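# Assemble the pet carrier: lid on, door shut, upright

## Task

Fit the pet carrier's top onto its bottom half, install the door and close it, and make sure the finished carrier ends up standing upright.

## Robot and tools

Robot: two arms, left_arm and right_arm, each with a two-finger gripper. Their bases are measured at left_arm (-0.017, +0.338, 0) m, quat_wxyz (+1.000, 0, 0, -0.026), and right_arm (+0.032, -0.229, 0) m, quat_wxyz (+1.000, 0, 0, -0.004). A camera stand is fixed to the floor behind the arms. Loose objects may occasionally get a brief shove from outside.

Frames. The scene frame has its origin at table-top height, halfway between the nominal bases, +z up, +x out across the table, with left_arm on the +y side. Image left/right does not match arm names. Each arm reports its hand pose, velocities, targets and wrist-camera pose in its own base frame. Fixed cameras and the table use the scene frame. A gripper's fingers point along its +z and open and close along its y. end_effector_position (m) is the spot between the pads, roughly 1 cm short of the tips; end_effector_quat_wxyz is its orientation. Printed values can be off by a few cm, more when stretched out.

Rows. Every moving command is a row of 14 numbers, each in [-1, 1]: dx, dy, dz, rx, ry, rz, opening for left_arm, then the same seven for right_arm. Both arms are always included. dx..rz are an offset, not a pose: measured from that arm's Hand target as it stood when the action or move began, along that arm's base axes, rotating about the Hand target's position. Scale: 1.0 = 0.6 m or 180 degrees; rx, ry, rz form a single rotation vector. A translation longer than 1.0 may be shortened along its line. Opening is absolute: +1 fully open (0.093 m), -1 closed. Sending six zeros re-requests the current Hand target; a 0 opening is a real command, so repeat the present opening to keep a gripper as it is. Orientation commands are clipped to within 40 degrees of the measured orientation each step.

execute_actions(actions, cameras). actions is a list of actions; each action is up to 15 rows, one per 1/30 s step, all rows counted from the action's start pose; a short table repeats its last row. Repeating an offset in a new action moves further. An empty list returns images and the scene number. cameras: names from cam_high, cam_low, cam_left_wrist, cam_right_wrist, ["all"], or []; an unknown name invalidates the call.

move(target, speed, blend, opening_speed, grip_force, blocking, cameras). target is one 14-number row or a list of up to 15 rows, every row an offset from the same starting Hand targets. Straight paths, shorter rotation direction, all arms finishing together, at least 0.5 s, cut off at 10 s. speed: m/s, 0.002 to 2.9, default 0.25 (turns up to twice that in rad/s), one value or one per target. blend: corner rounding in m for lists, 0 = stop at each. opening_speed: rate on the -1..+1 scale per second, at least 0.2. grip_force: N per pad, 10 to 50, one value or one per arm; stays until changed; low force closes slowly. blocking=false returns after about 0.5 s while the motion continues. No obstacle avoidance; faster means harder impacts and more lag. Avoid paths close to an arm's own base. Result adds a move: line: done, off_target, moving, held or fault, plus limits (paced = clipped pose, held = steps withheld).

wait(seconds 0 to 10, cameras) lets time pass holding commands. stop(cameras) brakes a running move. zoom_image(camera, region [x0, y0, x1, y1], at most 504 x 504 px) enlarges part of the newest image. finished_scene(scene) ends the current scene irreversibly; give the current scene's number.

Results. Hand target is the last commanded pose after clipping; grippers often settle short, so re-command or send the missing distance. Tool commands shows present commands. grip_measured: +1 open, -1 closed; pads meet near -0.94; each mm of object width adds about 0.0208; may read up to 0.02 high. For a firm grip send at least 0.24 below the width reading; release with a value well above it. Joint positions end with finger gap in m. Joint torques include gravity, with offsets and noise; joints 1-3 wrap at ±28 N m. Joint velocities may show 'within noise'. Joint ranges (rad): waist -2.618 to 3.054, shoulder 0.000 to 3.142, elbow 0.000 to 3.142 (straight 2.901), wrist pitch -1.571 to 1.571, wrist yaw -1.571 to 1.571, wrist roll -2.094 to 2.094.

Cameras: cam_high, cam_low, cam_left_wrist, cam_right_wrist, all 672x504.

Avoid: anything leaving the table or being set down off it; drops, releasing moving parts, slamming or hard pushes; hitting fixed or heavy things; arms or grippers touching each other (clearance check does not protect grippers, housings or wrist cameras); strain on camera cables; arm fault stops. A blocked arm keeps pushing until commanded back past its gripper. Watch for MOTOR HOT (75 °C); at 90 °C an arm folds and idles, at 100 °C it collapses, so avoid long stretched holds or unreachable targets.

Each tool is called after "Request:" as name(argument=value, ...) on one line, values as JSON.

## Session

Request:
execute_actions(actions=[])

Scene clock: 0.00 s.
left_arm: end_effector_position=(+0.2344, +0.0250, +0.1802) grip_measured=+1.000 end_effector_quat_wxyz=(+0.517, -0.151, +0.842, +0.024) | right_arm: end_effector_position=(+0.2371, +0.0627, +0.1662) grip_measured=+1.000 end_effector_quat_wxyz=(+0.536, +0.107, +0.834, -0.072)
Joint positions: left_arm=[-0.091 0.442 0.473 -0.534 -0.277 -0.281 0.093] | right_arm=[0.854 0.778 0.499 -0.523 0.957 0.696 0.093]
Joint velocities: within noise
Joint torques (N m): no reading
Heat: left arm: 51 °C; right arm: 40 °C.
Hand target: left_arm +0.2363, +0.0249, +0.1890; +0.527, -0.152, +0.836, +0.021 | right_arm +0.2381, +0.0638, +0.1706; +0.540, +0.110, +0.832, -0.067
Tool commands: left_gripper/opening=+1.0 right_gripper/opening=+1.0

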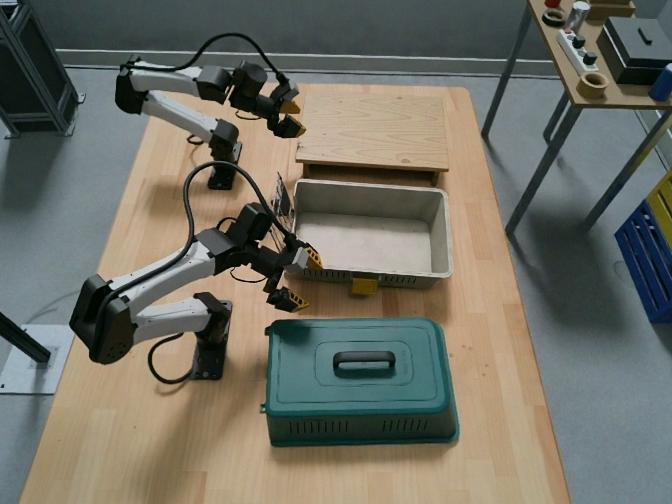

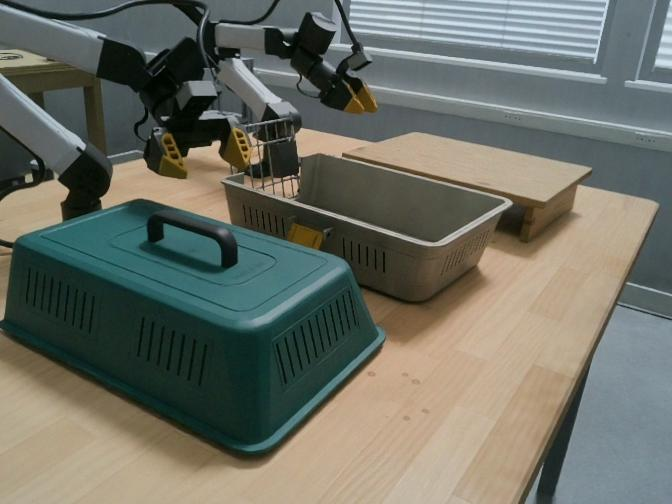

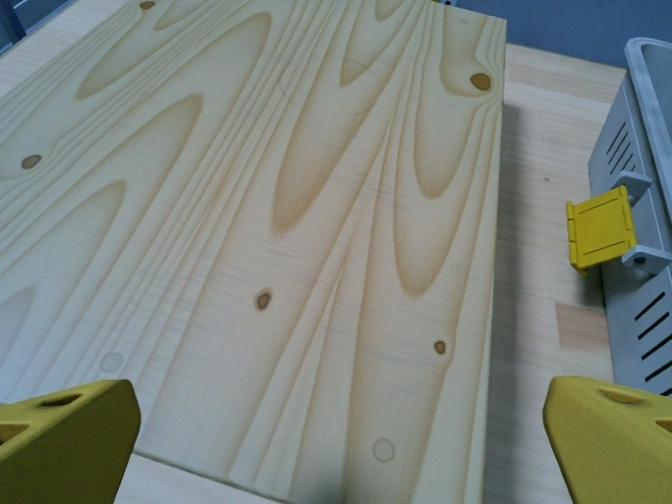

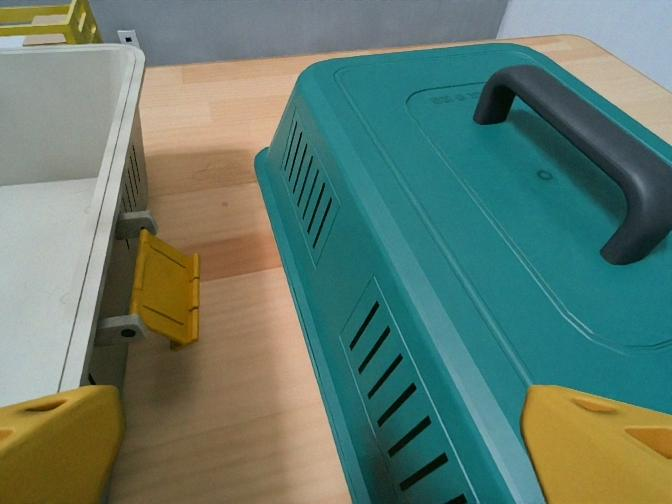

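Request:
move(target=[[0,0,0.2,0,0,0,0,0,0,0.22,0,0,0,0.3],[-0.177,-0.375,0.2,0.0578,0.098,-0.2883,-1,0.2165,-0.2588,0.22,0.0148,0.1317,0.0808,0.0],[-0.177,-0.375,0.2,0.0578,0.098,-0.2883,-1,0.2165,-0.2588,0.132,0.0148,0.1317,0.0808,0.0]], speed=0.25, blend=0.03, cameras=["all"])

Request:
zoom_image(camera="cam_low", region=[50, 100, 350, 300])

Request:
zoom_image(camera="cam_high", region=[250, 160, 480, 460])

Scene clock: 17.97 s.
left_arm: end_effector_position=(+0.1318, -0.1971, +0.2989) grip_measured=-0.981 end_effector_quat_wxyz=(+0.361, +0.274, +0.885, -0.103) | right_arm: end_effector_position=(+0.3674, -0.0917, +0.2436) grip_measured=+0.003 end_effector_quat_wxyz=(+0.344, +0.008, +0.939, +0.002)
Joint positions: left_arm=[-1.323 1.031 1.38 -1.299 -0.491 -0.563 0] | right_arm=[-0.34 1.426 1.406 -0.877 -0.215 -0.247 0.045]
Joint torques (N m): left_arm=[-0.35 -1.1 8.95 1.55 -0.2 0.25] | right_arm=[-0.51 -8.17 7.06 1.78 -0.24 -0.17]
Heat: left arm: 55 °C; right arm: 42 °C.
Hand target: left_arm +0.1301, -0.2001, +0.3090; +0.365, +0.279, +0.881, -0.115 | right_arm +0.3680, -0.0914, +0.2498; +0.359, +0.001, +0.933, -0.001
Off the commanded pose: left_arm 0.011 m, 2 deg | right_arm 0.006 m, 2 deg.
move: off_target (left_arm); blend cut to 0 m at target 2; target 2's new opening was sent with left_arm's hand 0.011 m and 2 deg from that target

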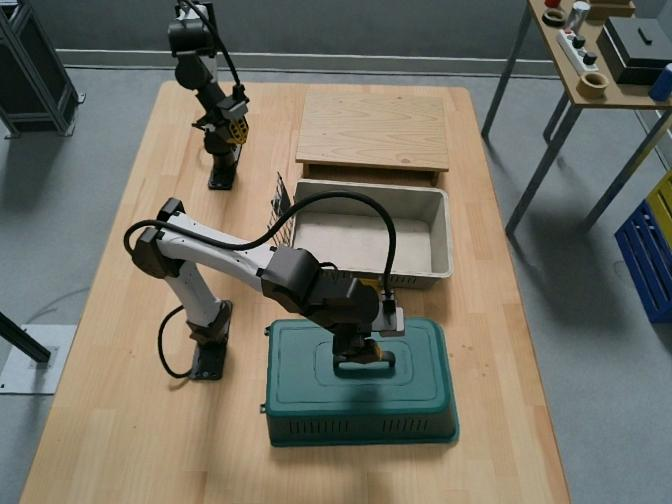

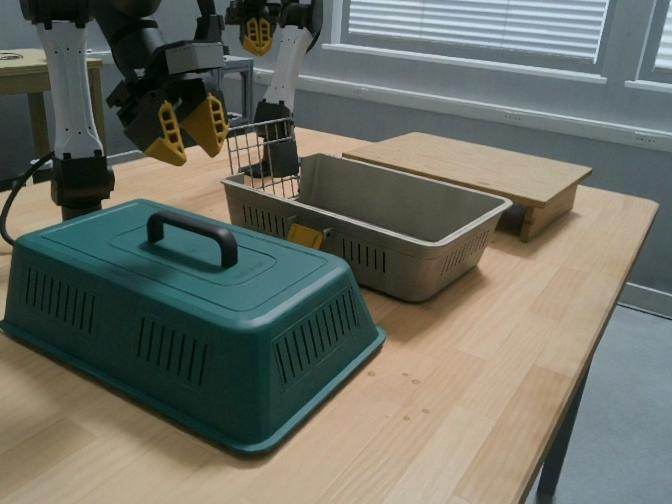

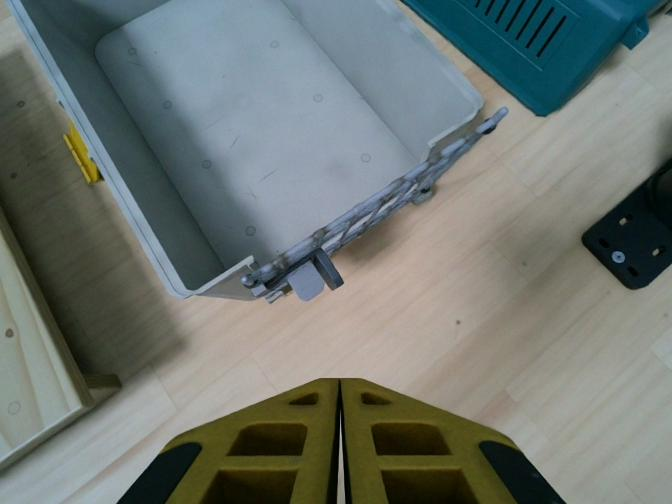

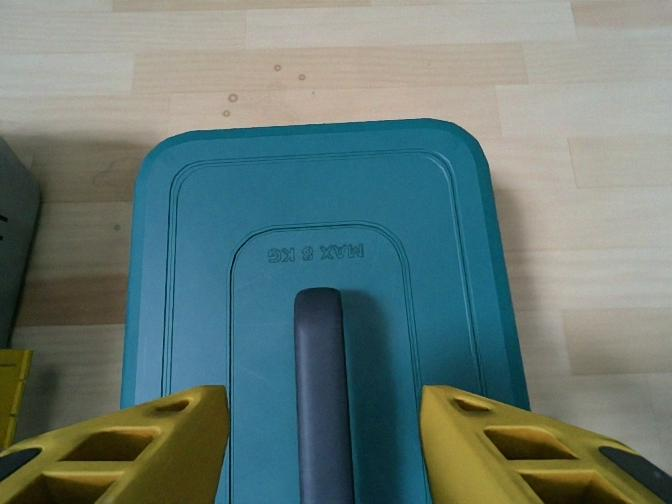

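Scaled by 1.680 from the camera's 672x504 image, which has a finer 960x720 frame.

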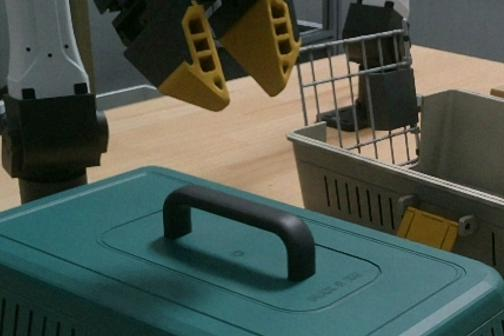

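Scaled by 1.680 from the camera's 672x504 image, which has a finer 960x720 frame.

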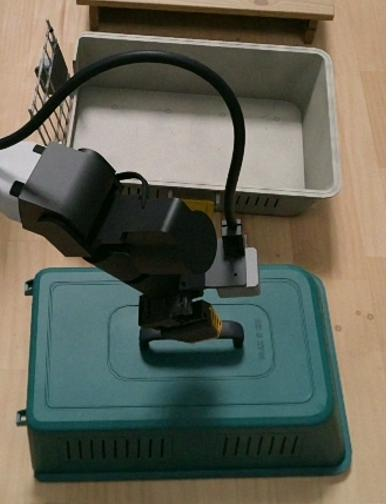

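Request:
move(target=[[0,0,0,0,0,0,-1,0.003,0,-0.11,0,0,0.0095,0],[0,0,0,0,0,0,-1,0.003,0,-0.165,0,0,0.0095,0]], speed=[0.12,0.06], cameras=["cam_high","cam_low","cam_right_wrist"])

Request:
zoom_image(camera="cam_low", region=[50, 100, 350, 300])

Request:
zoom_image(camera="cam_high", region=[250, 160, 480, 460])

Scene clock: 24.67 s.
left_arm: end_effector_position=(+0.1318, -0.1971, +0.2989) grip_measured=-0.981 end_effector_quat_wxyz=(+0.361, +0.274, +0.885, -0.103) | right_arm: end_effector_position=(+0.3684, -0.0908, +0.1492) grip_measured=+0.003 end_effector_quat_wxyz=(+0.349, -0.007, +0.937, +0.005)
Joint positions: left_arm=[-1.323 1.031 1.38 -1.299 -0.491 -0.563 0] | right_arm=[-0.347 1.415 1.014 -0.491 -0.239 -0.277 0.045]
Joint torques (N m): left_arm=[-0.35 -1.25 8.99 1.52 -0.19 0.25] | right_arm=[-0.77 -6.98 7.06 1.83 -0.27 -0.17]
Heat: left arm: 56 °C; right arm: 43 °C.
Hand target: left_arm +0.1301, -0.2001, +0.3090; +0.365, +0.279, +0.881, -0.115 | right_arm +0.3698, -0.0915, +0.1508; +0.359, -0.013, +0.933, +0.005
Off the commanded pose: left_arm 0.011 m, 2 deg | right_arm 0.002 m, 1 deg.
move: off_target (left_arm)
Images, in order (width x height): cam_high 672x504, cam_low 672x504, cam_right_wrist 672x504.

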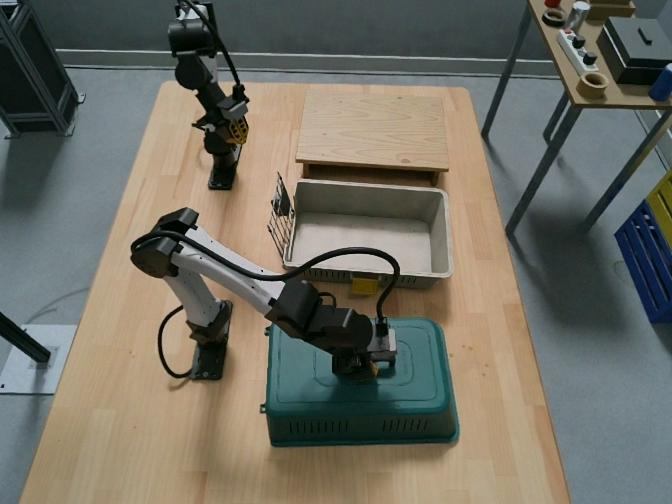

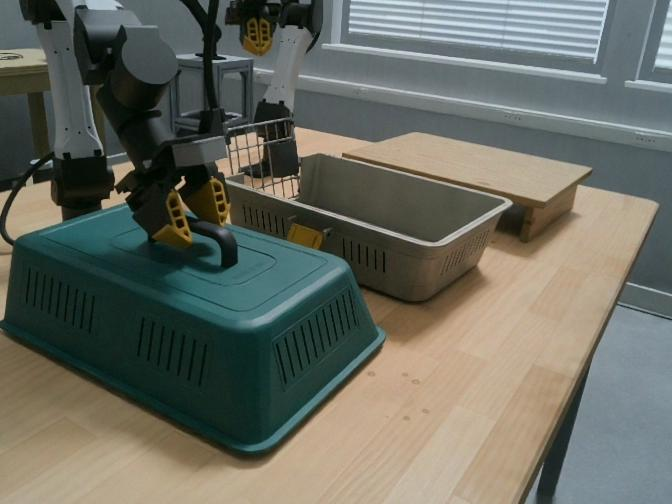

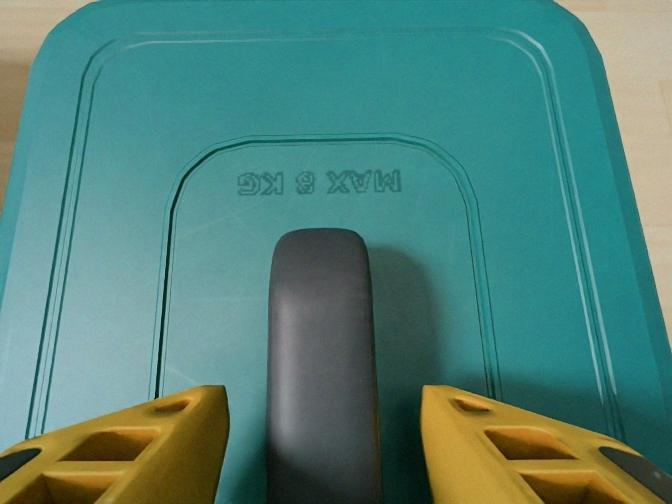

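Scaled by 1.680 from the camera's 672x504 image, which has a finer 960x720 frame.

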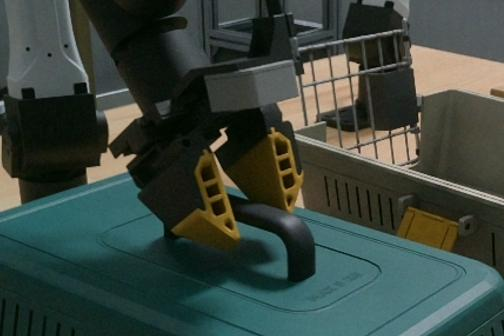

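Scaled by 1.680 from the camera's 672x504 image, which has a finer 960x720 frame.

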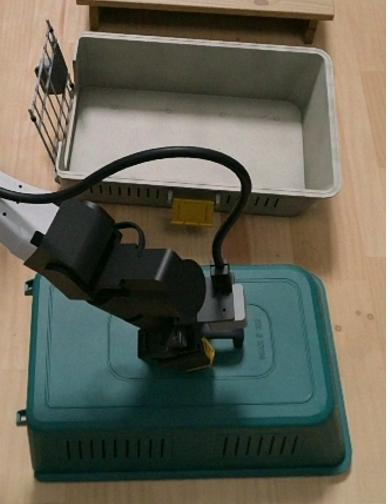

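Request:
move(target=[[0,0,0,0,0,0,-1,0.013,0,-0.012,0,0,0,0],[0,0,0,0,0,0,-1,0.013,0,-0.012,0,0,0,-1],[0,0,0,0,0,0,-1,0.015,0,0.12,0,-0.02,0,-1]], speed=[0.06,0.06,0.08], opening_speed=0.6, cameras=["cam_high","cam_low","cam_right_wrist"])

Scene clock: 31.40 s.
left_arm: end_effector_position=(+0.1318, -0.1971, +0.2989) grip_measured=-0.981 end_effector_quat_wxyz=(+0.361, +0.274, +0.885, -0.103) | right_arm: end_effector_position=(+0.3635, -0.0873, +0.1820) grip_measured=-0.617 end_effector_quat_wxyz=(+0.329, -0.008, +0.944, +0.015)
Joint positions: left_arm=[-1.323 1.031 1.38 -1.299 -0.491 -0.563 0] | right_arm=[-0.345 1.416 1.173 -0.697 -0.244 -0.281 0.016]
Joint torques (N m): left_arm=[-0.28 -1.1 9.01 1.55 -0.19 0.28] | right_arm=[-0.84 -9.98 13.15 1.89 -0.39 0.01]
Heat: left arm: 58 °C; right arm: 44 °C.
Hand target: left_arm +0.1301, -0.2001, +0.3090; +0.365, +0.279, +0.881, -0.115 | right_arm +0.3788, -0.0915, +0.2227; +0.388, -0.013, +0.921, +0.004
Off the commanded pose: left_arm 0.011 m, 2 deg | right_arm 0.044 m, 7 deg.
move: off_target (left_arm, right_arm)
Images, in order (width x height): cam_high 672x504, cam_low 672x504, cam_right_wrist 672x504.

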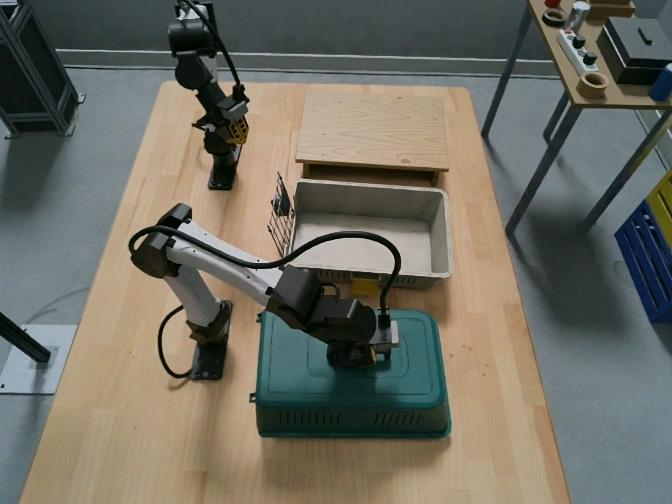

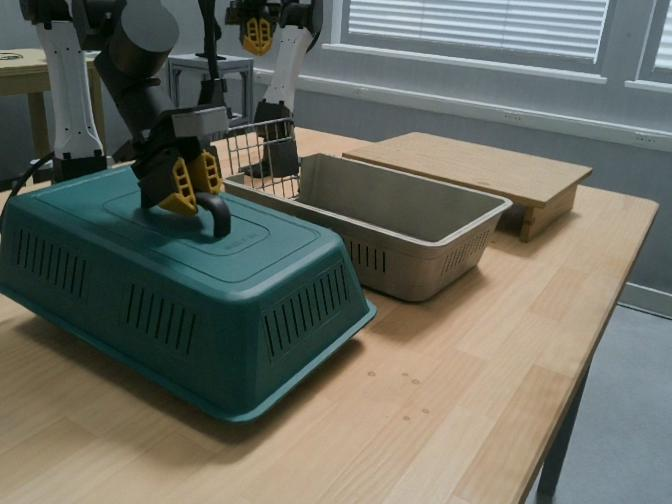

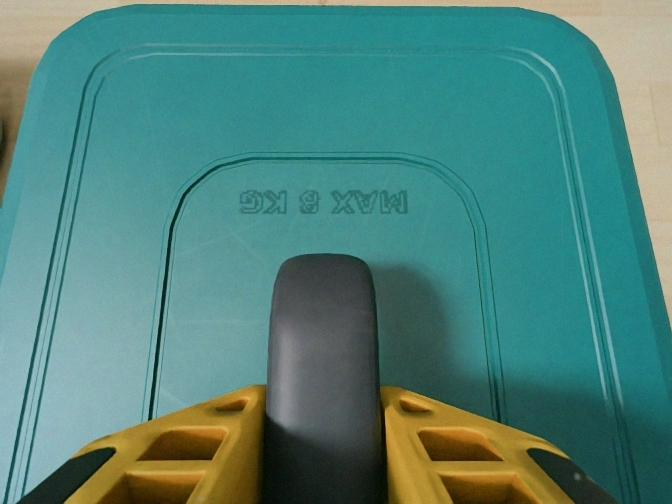

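Request:
move(target=[[0,0,0,0,0,0,-1,0.0,0,0.27,0,-0.01,0,-1],[0,0,0,0,0,0,-1,0.004,0.615,0.27,0,-0.005,-0.02,-1]], speed=[0.1,0.14], blend=0.02, cameras=["cam_high","cam_low","cam_left_wrist"])

Request:
zoom_image(camera="cam_low", region=[180, 20, 540, 300])

Request:
zoom_image(camera="cam_high", region=[250, 130, 460, 300])

Scene clock: 48.30 s.
left_arm: end_effector_position=(+0.1318, -0.1971, +0.2989) grip_measured=-0.981 end_effector_quat_wxyz=(+0.361, +0.274, +0.885, -0.103) | right_arm: end_effector_position=(+0.3720, +0.2775, +0.3534) grip_measured=-0.617 end_effector_quat_wxyz=(+0.397, -0.029, +0.917, -0.002)
Joint positions: left_arm=[-1.323 1.031 1.38 -1.299 -0.491 -0.563 0] | right_arm=[0.833 2.169 2.823 -1.59 0.555 0.583 0.016]
Joint torques (N m): left_arm=[-0.29 -1.24 8.83 1.52 -0.16 0.3] | right_arm=[-0.44 -12.46 9.73 2.06 0.71 0.07]
Heat: left arm: 60 °C; right arm: 47 °C.
Hand target: left_arm +0.1301, -0.2001, +0.3090; +0.365, +0.279, +0.881, -0.115 | right_arm +0.3812, +0.2775, +0.3847; +0.395, +0.016, +0.918, -0.008
Off the commanded pose: left_arm 0.011 m, 2 deg | right_arm 0.033 m, 5 deg.
elbow stopped short (right arm): the move would have taken joint 3 (elbow) straighter than the controller allows.
joint read past its limit (right arm) — joint 4 (wrist pitch), lower limit.
move: off_target (left_arm, right_arm)
Images, in order (width x height): cam_high 672x504, cam_low 672x504, cam_left_wrist 672x504.

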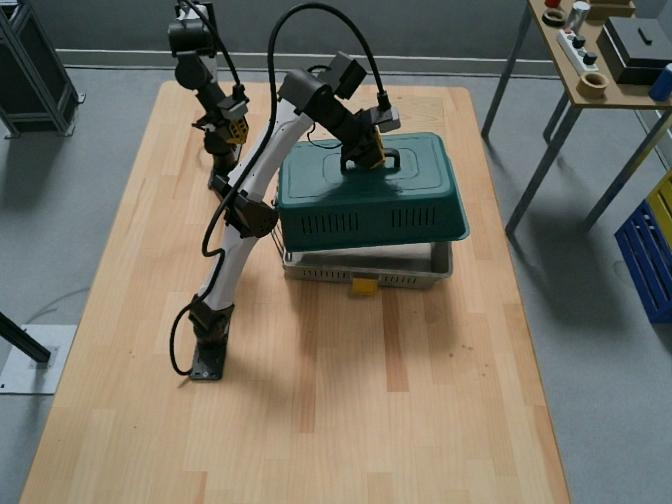

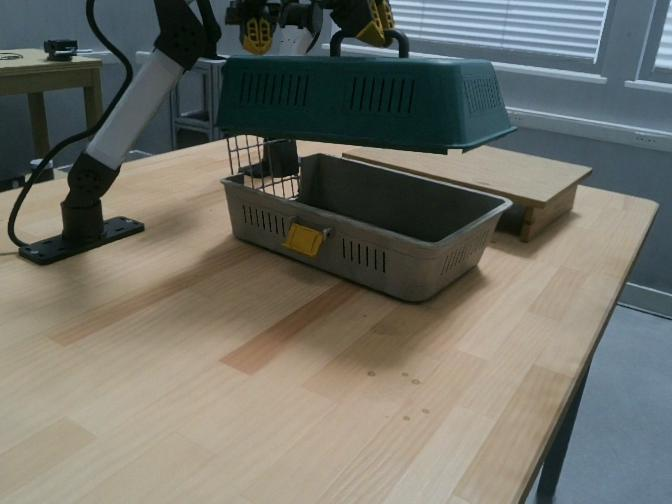

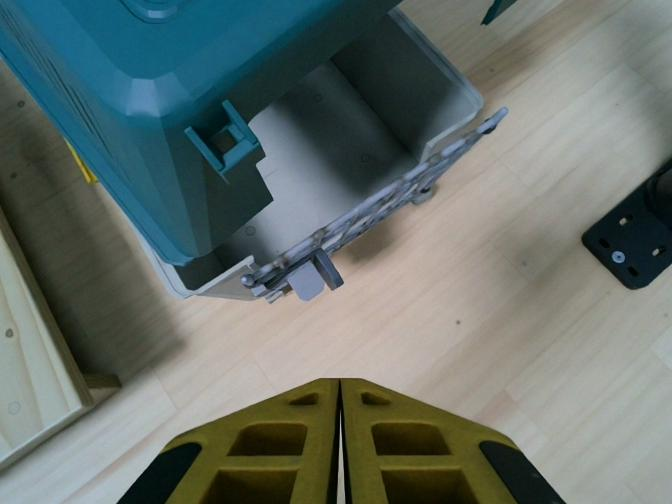

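Scaled by 1.400 from the camera's 672x504 image, which has a finer 960x720 frame.

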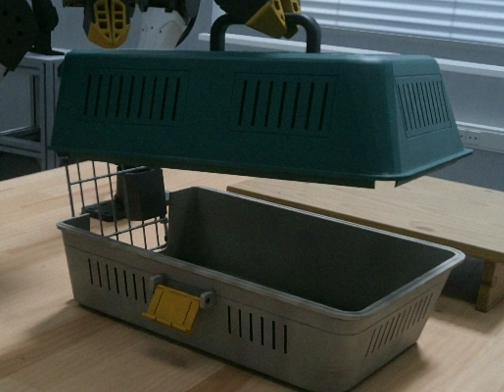

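Scaled by 2.400 from the camera's 672x504 image, which has a finer 960x720 frame.

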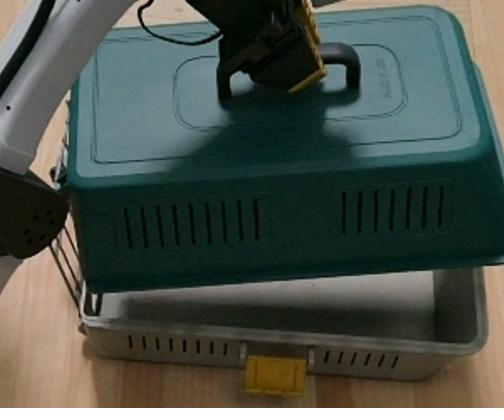

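Request:
move(target=[0,0,0,0,0,0,-1,0.008,0.0,-0.055,0.0086,0.022,-0.032,-1], speed=0.08, cameras=["cam_high","cam_low","cam_left_wrist"])

Request:
zoom_image(camera="cam_low", region=[180, 20, 540, 300])

Request:
zoom_image(camera="cam_high", region=[250, 130, 460, 300])

Scene clock: 58.43 s.
left_arm: end_effector_position=(+0.1318, -0.1971, +0.2989) grip_measured=-0.981 end_effector_quat_wxyz=(+0.361, +0.274, +0.885, -0.103) | right_arm: end_effector_position=(+0.3809, +0.2813, +0.3333) grip_measured=-0.617 end_effector_quat_wxyz=(+0.383, +0.030, +0.923, +0.005)
Joint positions: left_arm=[-1.323 1.031 1.38 -1.299 -0.491 -0.563 0] | right_arm=[0.825 2.214 2.823 -1.593 0.556 0.719 0.016]
Joint torques (N m): left_arm=[-0.25 -1.18 9.1 1.55 -0.18 0.26] | right_arm=[-0.7 -12.49 8.69 1.58 0.62 0.07]
Heat: left arm: 61 °C; right arm: 47 °C.
Hand target: left_arm +0.1301, -0.2001, +0.3090; +0.365, +0.279, +0.881, -0.115 | right_arm +0.3860, +0.2775, +0.3518; +0.362, +0.067, +0.929, -0.016
Off the commanded pose: left_arm 0.011 m, 2 deg | right_arm 0.019 m, 5 deg.
elbow stopped short (right arm): the move would have taken joint 3 (elbow) straighter than the controller allows.
joint read past its limit (right arm) — joint 4 (wrist pitch), lower limit.
joint sent to its limit (right arm) — joint 4 (wrist pitch), lower limit. The joint targets are off in orientation, not in position.
move: off_target (left_arm, right_arm)
Images, in order (width x height): cam_high 672x504, cam_low 672x504, cam_left_wrist 672x504.

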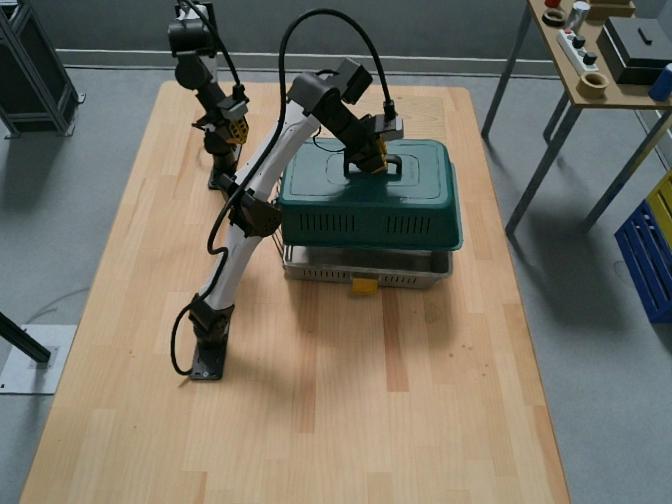

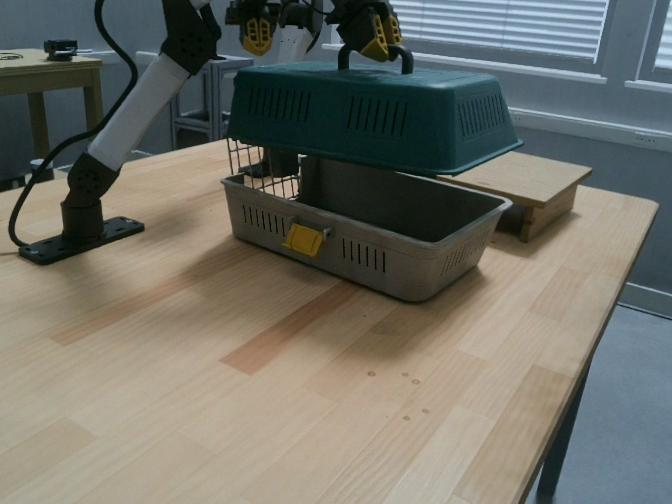

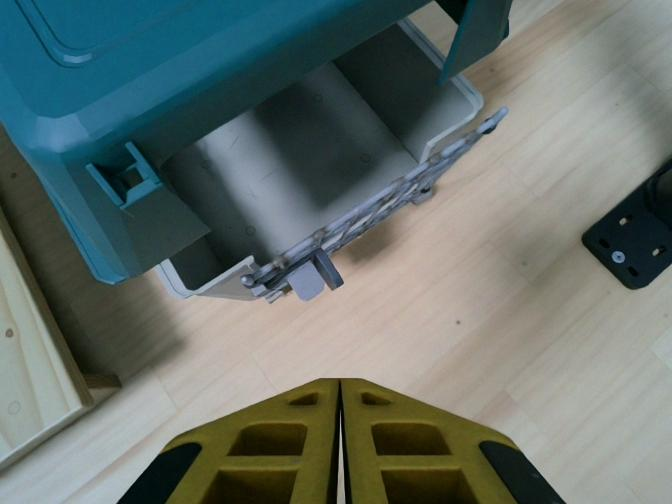

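Scaled by 1.400 from the camera's 672x504 image, which has a finer 960x720 frame.

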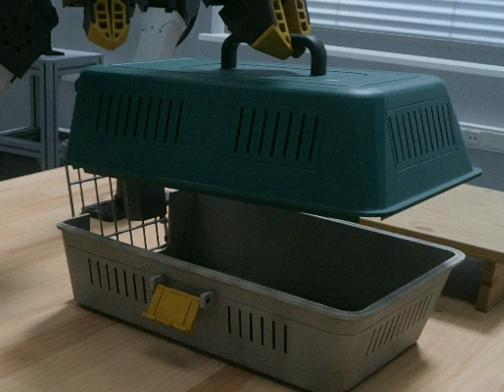

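Scaled by 2.400 from the camera's 672x504 image, which has a finer 960x720 frame.

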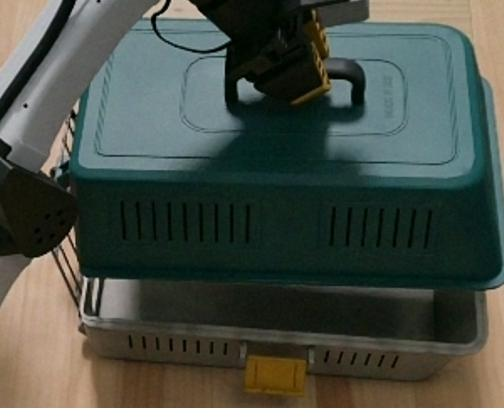

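Request:
move(target=[0,0,0,0,0,0,-1,0.004,0.0,-0.055,0.0,0.004,-0.007,-1], speed=0.08, cameras=["cam_high","cam_low","cam_left_wrist"])

Request:
zoom_image(camera="cam_low", region=[180, 20, 540, 300])

Request:
zoom_image(camera="cam_high", region=[250, 130, 460, 300])

Scene clock: 64.00 s.
left_arm: end_effector_position=(+0.1318, -0.1971, +0.2989) grip_measured=-0.981 end_effector_quat_wxyz=(+0.361, +0.274, +0.885, -0.103) | right_arm: end_effector_position=(+0.3836, +0.2803, +0.3083) grip_measured=-0.617 end_effector_quat_wxyz=(+0.358, +0.054, +0.932, -0.012)
Joint positions: left_arm=[-1.323 1.031 1.38 -1.299 -0.491 -0.563 0] | right_arm=[0.819 2.223 2.75 -1.594 0.556 0.789 0.016]
Joint torques (N m): left_arm=[-0.42 -1.18 8.73 1.54 -0.18 0.27] | right_arm=[-0.68 -13.11 6.15 1.45 0.59 0.07]
Heat: left arm: 62 °C; right arm: 47 °C.
Hand target: left_arm +0.1301, -0.2001, +0.3090; +0.365, +0.279, +0.881, -0.115 | right_arm +0.3884, +0.2775, +0.3188; +0.356, +0.077, +0.931, -0.020
Off the commanded pose: left_arm 0.011 m, 2 deg | right_arm 0.012 m, 3 deg.
joint read past its limit (right arm) — joint 4 (wrist pitch), lower limit.
joint sent to its limit (right arm) — joint 4 (wrist pitch), lower limit. The joint targets are off in orientation, not in position.
move: off_target (left_arm, right_arm)
Images, in order (width x height): cam_high 672x504, cam_low 672x504, cam_left_wrist 672x504.

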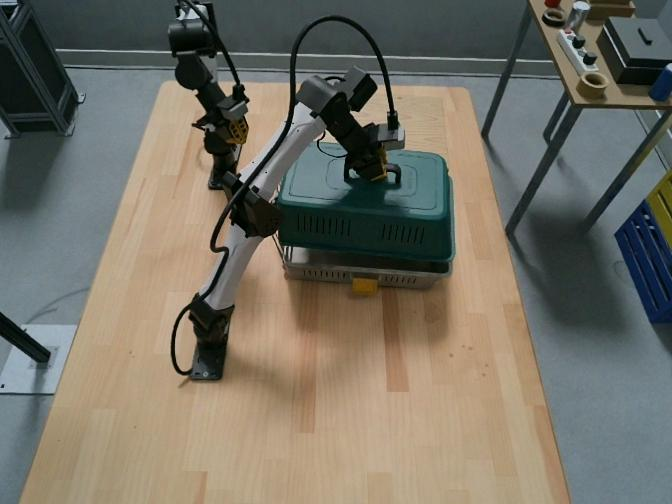

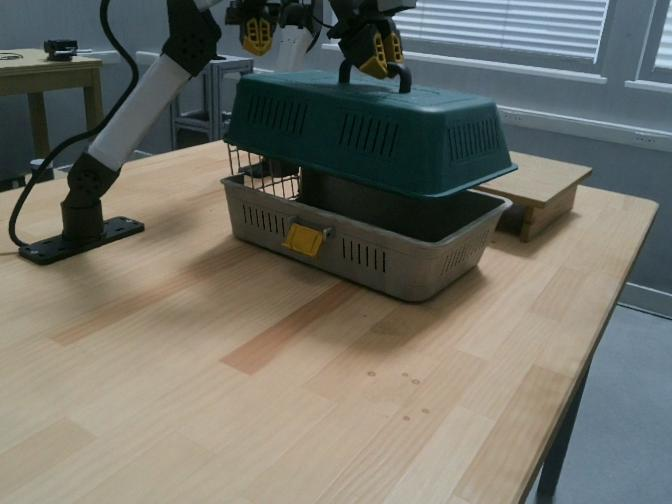

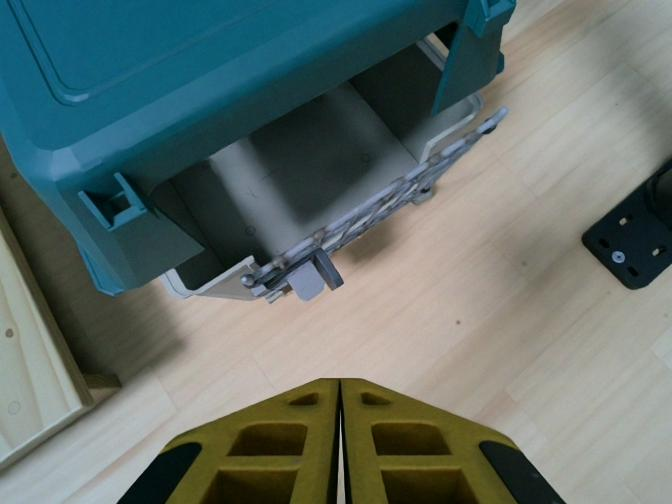

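Scaled by 1.400 from the camera's 672x504 image, which has a finer 960x720 frame.

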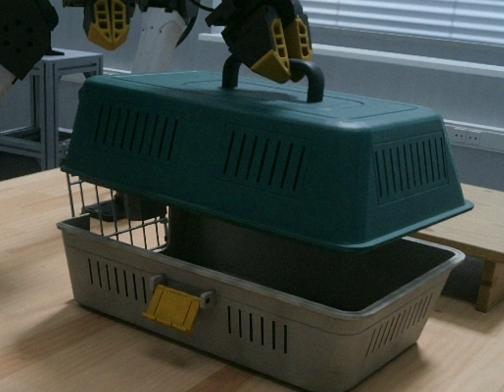

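Scaled by 2.400 from the camera's 672x504 image, which has a finer 960x720 frame.

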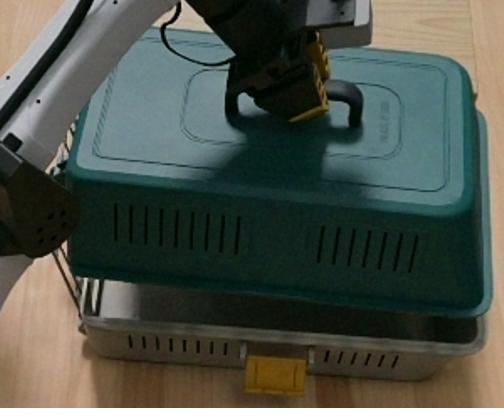

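Request:
move(target=[[0,0,0,0,0,0,-1,0.015,0.0,-0.035,0.0,0.0,0.006,-1],[0.07,-0.133,-0.182,0,0,0,-1,0.015,0.0,-0.035,0.0,0.0,0.006,-1],[0.148,-0.179,-0.18,0,0,0,-1,0.015,0.0,-0.035,0.0,0.0,0.006,-1]], speed=[0.08,0.15,0.06], cameras=["cam_high","cam_low","cam_left_wrist"])

Request:
zoom_image(camera="cam_left_wrist", region=[380, 0, 672, 300])

Request:
zoom_image(camera="cam_low", region=[180, 20, 540, 300])

Request:
zoom_image(camera="cam_high", region=[250, 130, 460, 300])

Scene clock: 73.63 s.
left_arm: end_effector_position=(+0.2116, -0.2954, +0.1852) grip_measured=-0.981 end_effector_quat_wxyz=(+0.347, +0.282, +0.889, -0.096) | right_arm: end_effector_position=(+0.3925, +0.2793, +0.2861) grip_measured=-0.617 end_effector_quat_wxyz=(+0.336, +0.055, +0.940, -0.027)
Joint positions: left_arm=[-1.108 1.354 1.101 -0.653 -0.348 -0.373 0] | right_arm=[0.798 2.261 2.737 -1.594 0.536 0.789 0.016]
Joint torques (N m): left_arm=[0.54 -4.74 10.45 1.99 -0.11 0.25] | right_arm=[-0.57 -13.76 6.41 1.4 0.57 0.01]
Heat: left arm: 62 °C; right arm: 47 °C.
Hand target: left_arm +0.2189, -0.3075, +0.2010; +0.365, +0.279, +0.881, -0.115 | right_arm +0.3974, +0.2775, +0.2977; +0.357, +0.069, +0.932, -0.017
Off the commanded pose: left_arm 0.021 m, 3 deg | right_arm 0.013 m, 3 deg.
joint read past its limit (right arm) — joint 4 (wrist pitch), lower limit.
move: off_target (left_arm, right_arm)
Images, in order (width x height): cam_high 672x504, cam_low 672x504, cam_left_wrist 672x504.

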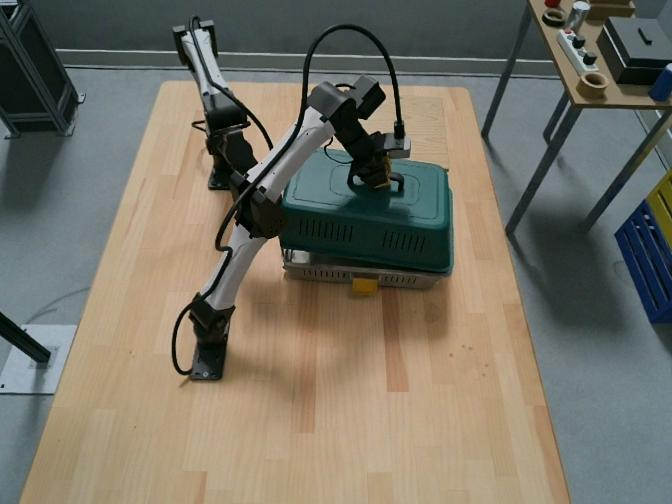

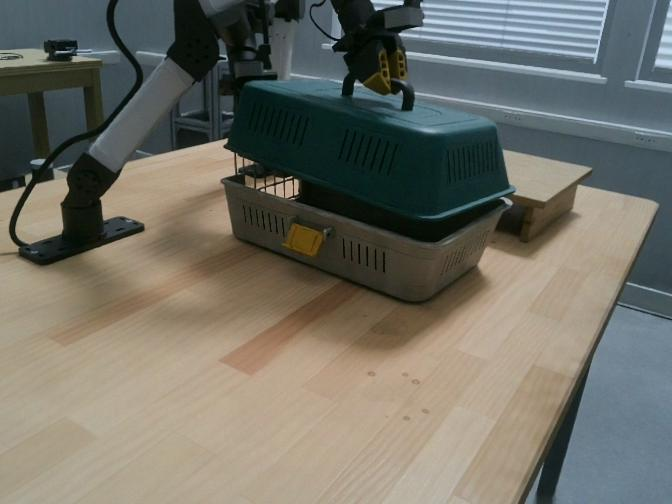

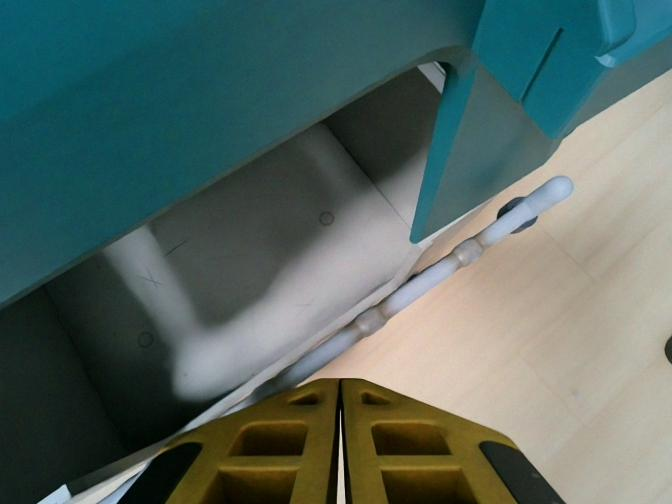

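Scaled by 1.680 from the camera's 672x504 image, which has a finer 960x720 frame.

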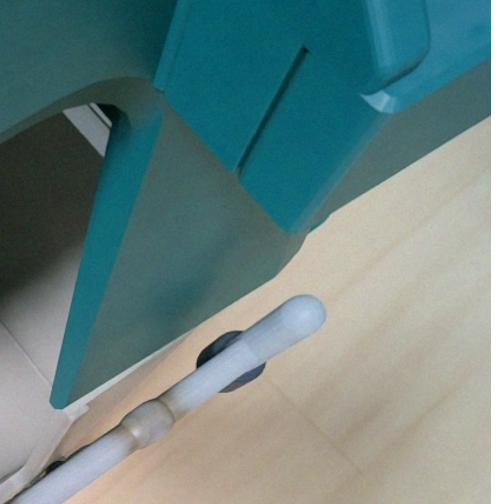

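Scaled by 1.400 from the camera's 672x504 image, which has a finer 960x720 frame.

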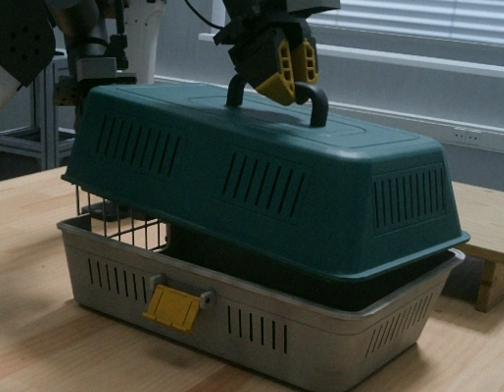

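Scaled by 2.400 from the camera's 672x504 image, which has a finer 960x720 frame.

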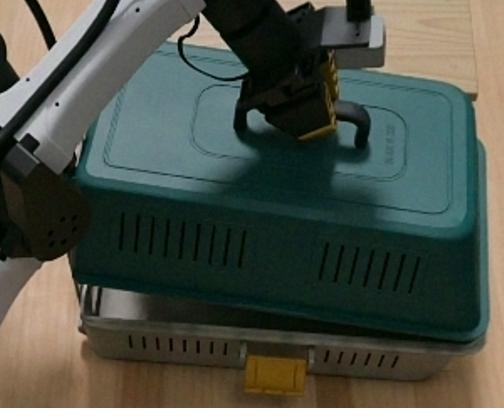

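Request:
move(target=[0,0,0,0,0,0,-1,0.0,0.0,0.0,-0.002,-0.016,0.012,-1], speed=[0.06], cameras=["cam_high","cam_low","cam_left_wrist"])

Request:
zoom_image(camera="cam_left_wrist", region=[380, 0, 672, 300])

Request:
zoom_image(camera="cam_low", region=[180, 20, 540, 300])

Request:
zoom_image(camera="cam_high", region=[250, 130, 460, 300])

Scene clock: 80.10 s.
left_arm: end_effector_position=(+0.2114, -0.2955, +0.1852) grip_measured=-0.981 end_effector_quat_wxyz=(+0.347, +0.282, +0.889, -0.096) | right_arm: end_effector_position=(+0.3950, +0.2792, +0.2651) grip_measured=-0.617 end_effector_quat_wxyz=(+0.338, +0.043, +0.939, -0.037)
Joint positions: left_arm=[-1.108 1.354 1.101 -0.653 -0.346 -0.372 0] | right_arm=[0.798 2.14 2.42 -1.402 0.549 0.761 0.016]
Joint torques (N m): left_arm=[0.65 -4.85 10.39 2.04 -0.11 0.3] | right_arm=[0.03 -17.8 6.74 1.6 0.65 -0.23]
Heat: left arm: 62 °C; right arm: 46 °C.
Hand target: left_arm +0.2189, -0.3075, +0.2010; +0.365, +0.278, +0.881, -0.115 | right_arm +0.3974, +0.2775, +0.2978; +0.380, +0.050, +0.923, -0.011
Off the commanded pose: left_arm 0.021 m, 3 deg | right_arm 0.033 m, 6 deg.
move: off_target (left_arm, right_arm)
Images, in order (width x height): cam_high 672x504, cam_low 672x504, cam_left_wrist 672x504.

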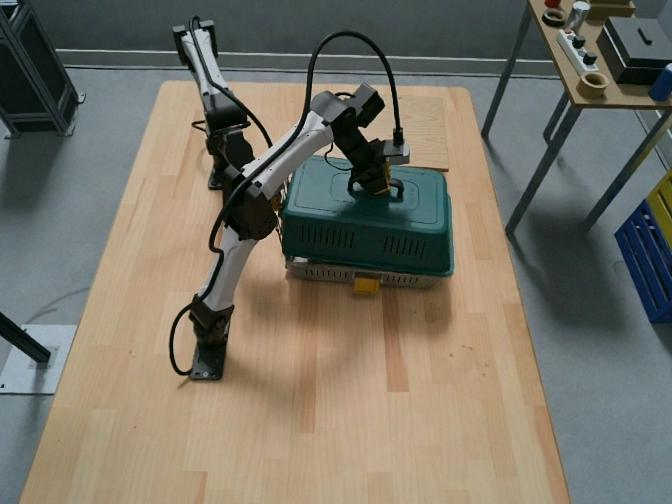

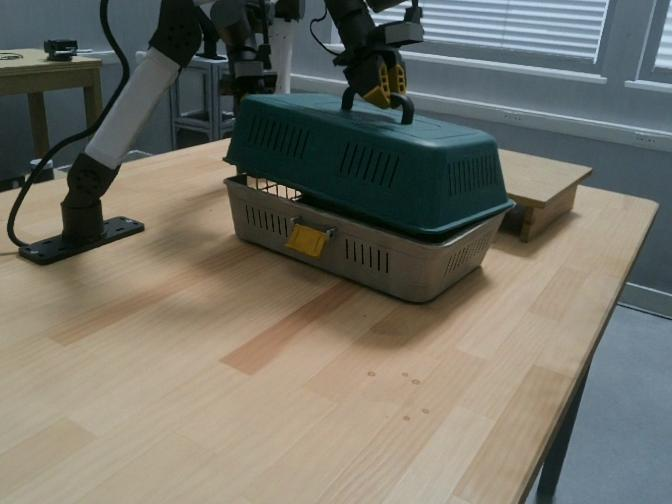

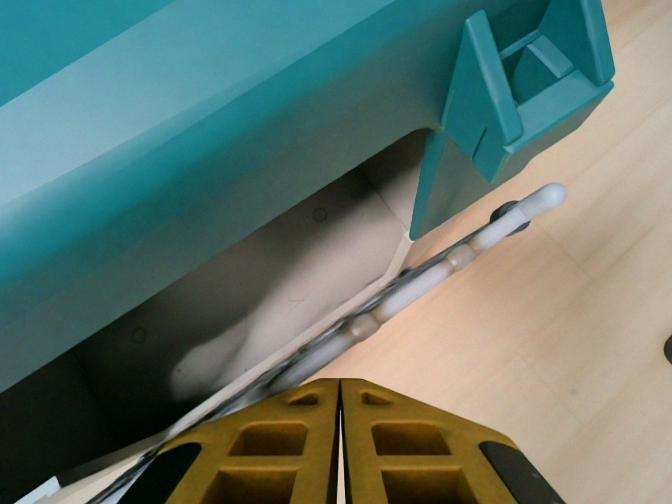

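Scaled by 1.680 from the camera's 672x504 image, which has a finer 960x720 frame.

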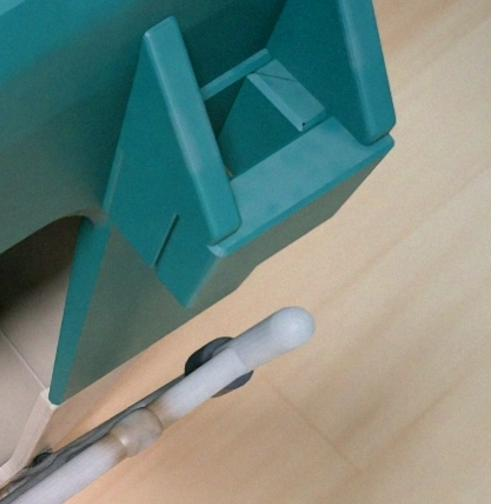

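Scaled by 1.400 from the camera's 672x504 image, which has a finer 960x720 frame.

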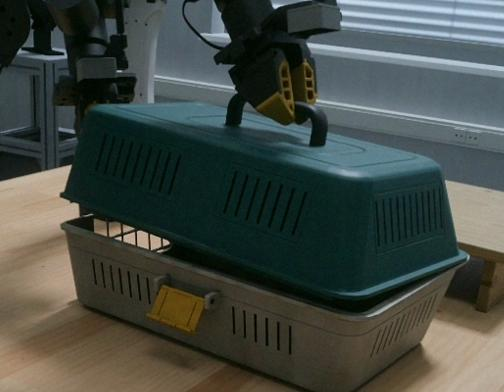

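Scaled by 2.400 from the camera's 672x504 image, which has a finer 960x720 frame.

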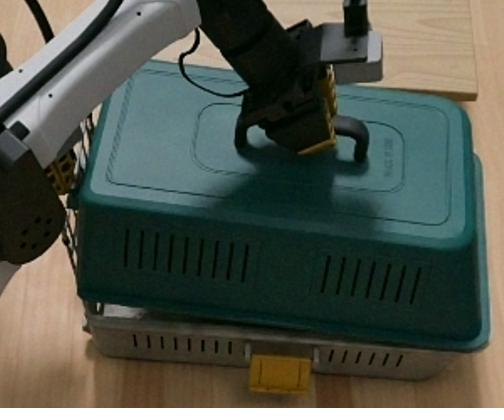

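Request:
move(target=[[0,0,0,0,0,0,-1,0.0,0.0,0.03,0,0,0,-1],[0,0,0,0,0,0,-1,0.0,0.0,0.03,-0.002,-0.025,0.01,-1]], speed=[0.06], cameras=["cam_high","cam_low","cam_left_wrist"])

Request:
zoom_image(camera="cam_left_wrist", region=[380, 0, 672, 300])

Request:
zoom_image(camera="cam_low", region=[180, 20, 540, 300])

Request:
zoom_image(camera="cam_high", region=[250, 130, 460, 300])

speed must be one number or one for each of the 2 targets, got a list of 1; nothing of the call was run

Scaled by 1.680 from the camera's 672x504 image, which has a finer 960x720 frame.

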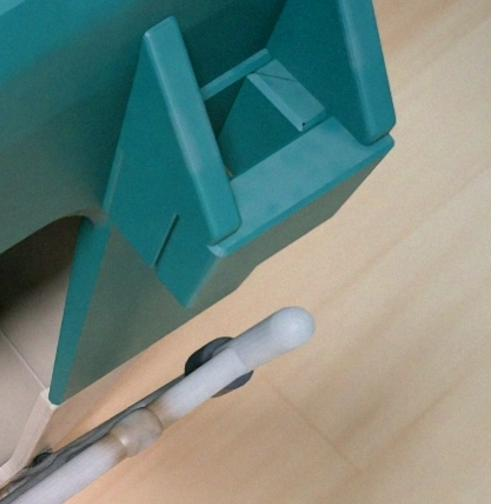

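Scaled by 1.400 from the camera's 672x504 image, which has a finer 960x720 frame.

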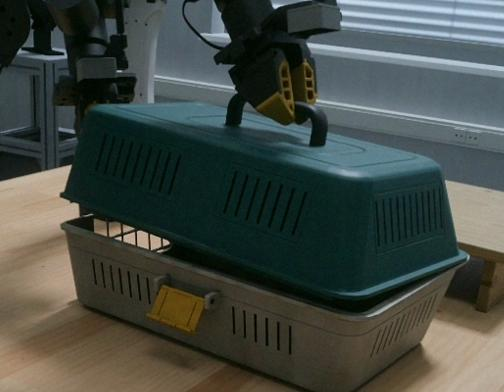

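Scaled by 2.400 from the camera's 672x504 image, which has a finer 960x720 frame.

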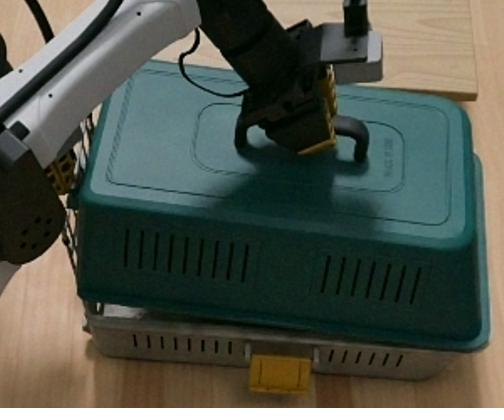

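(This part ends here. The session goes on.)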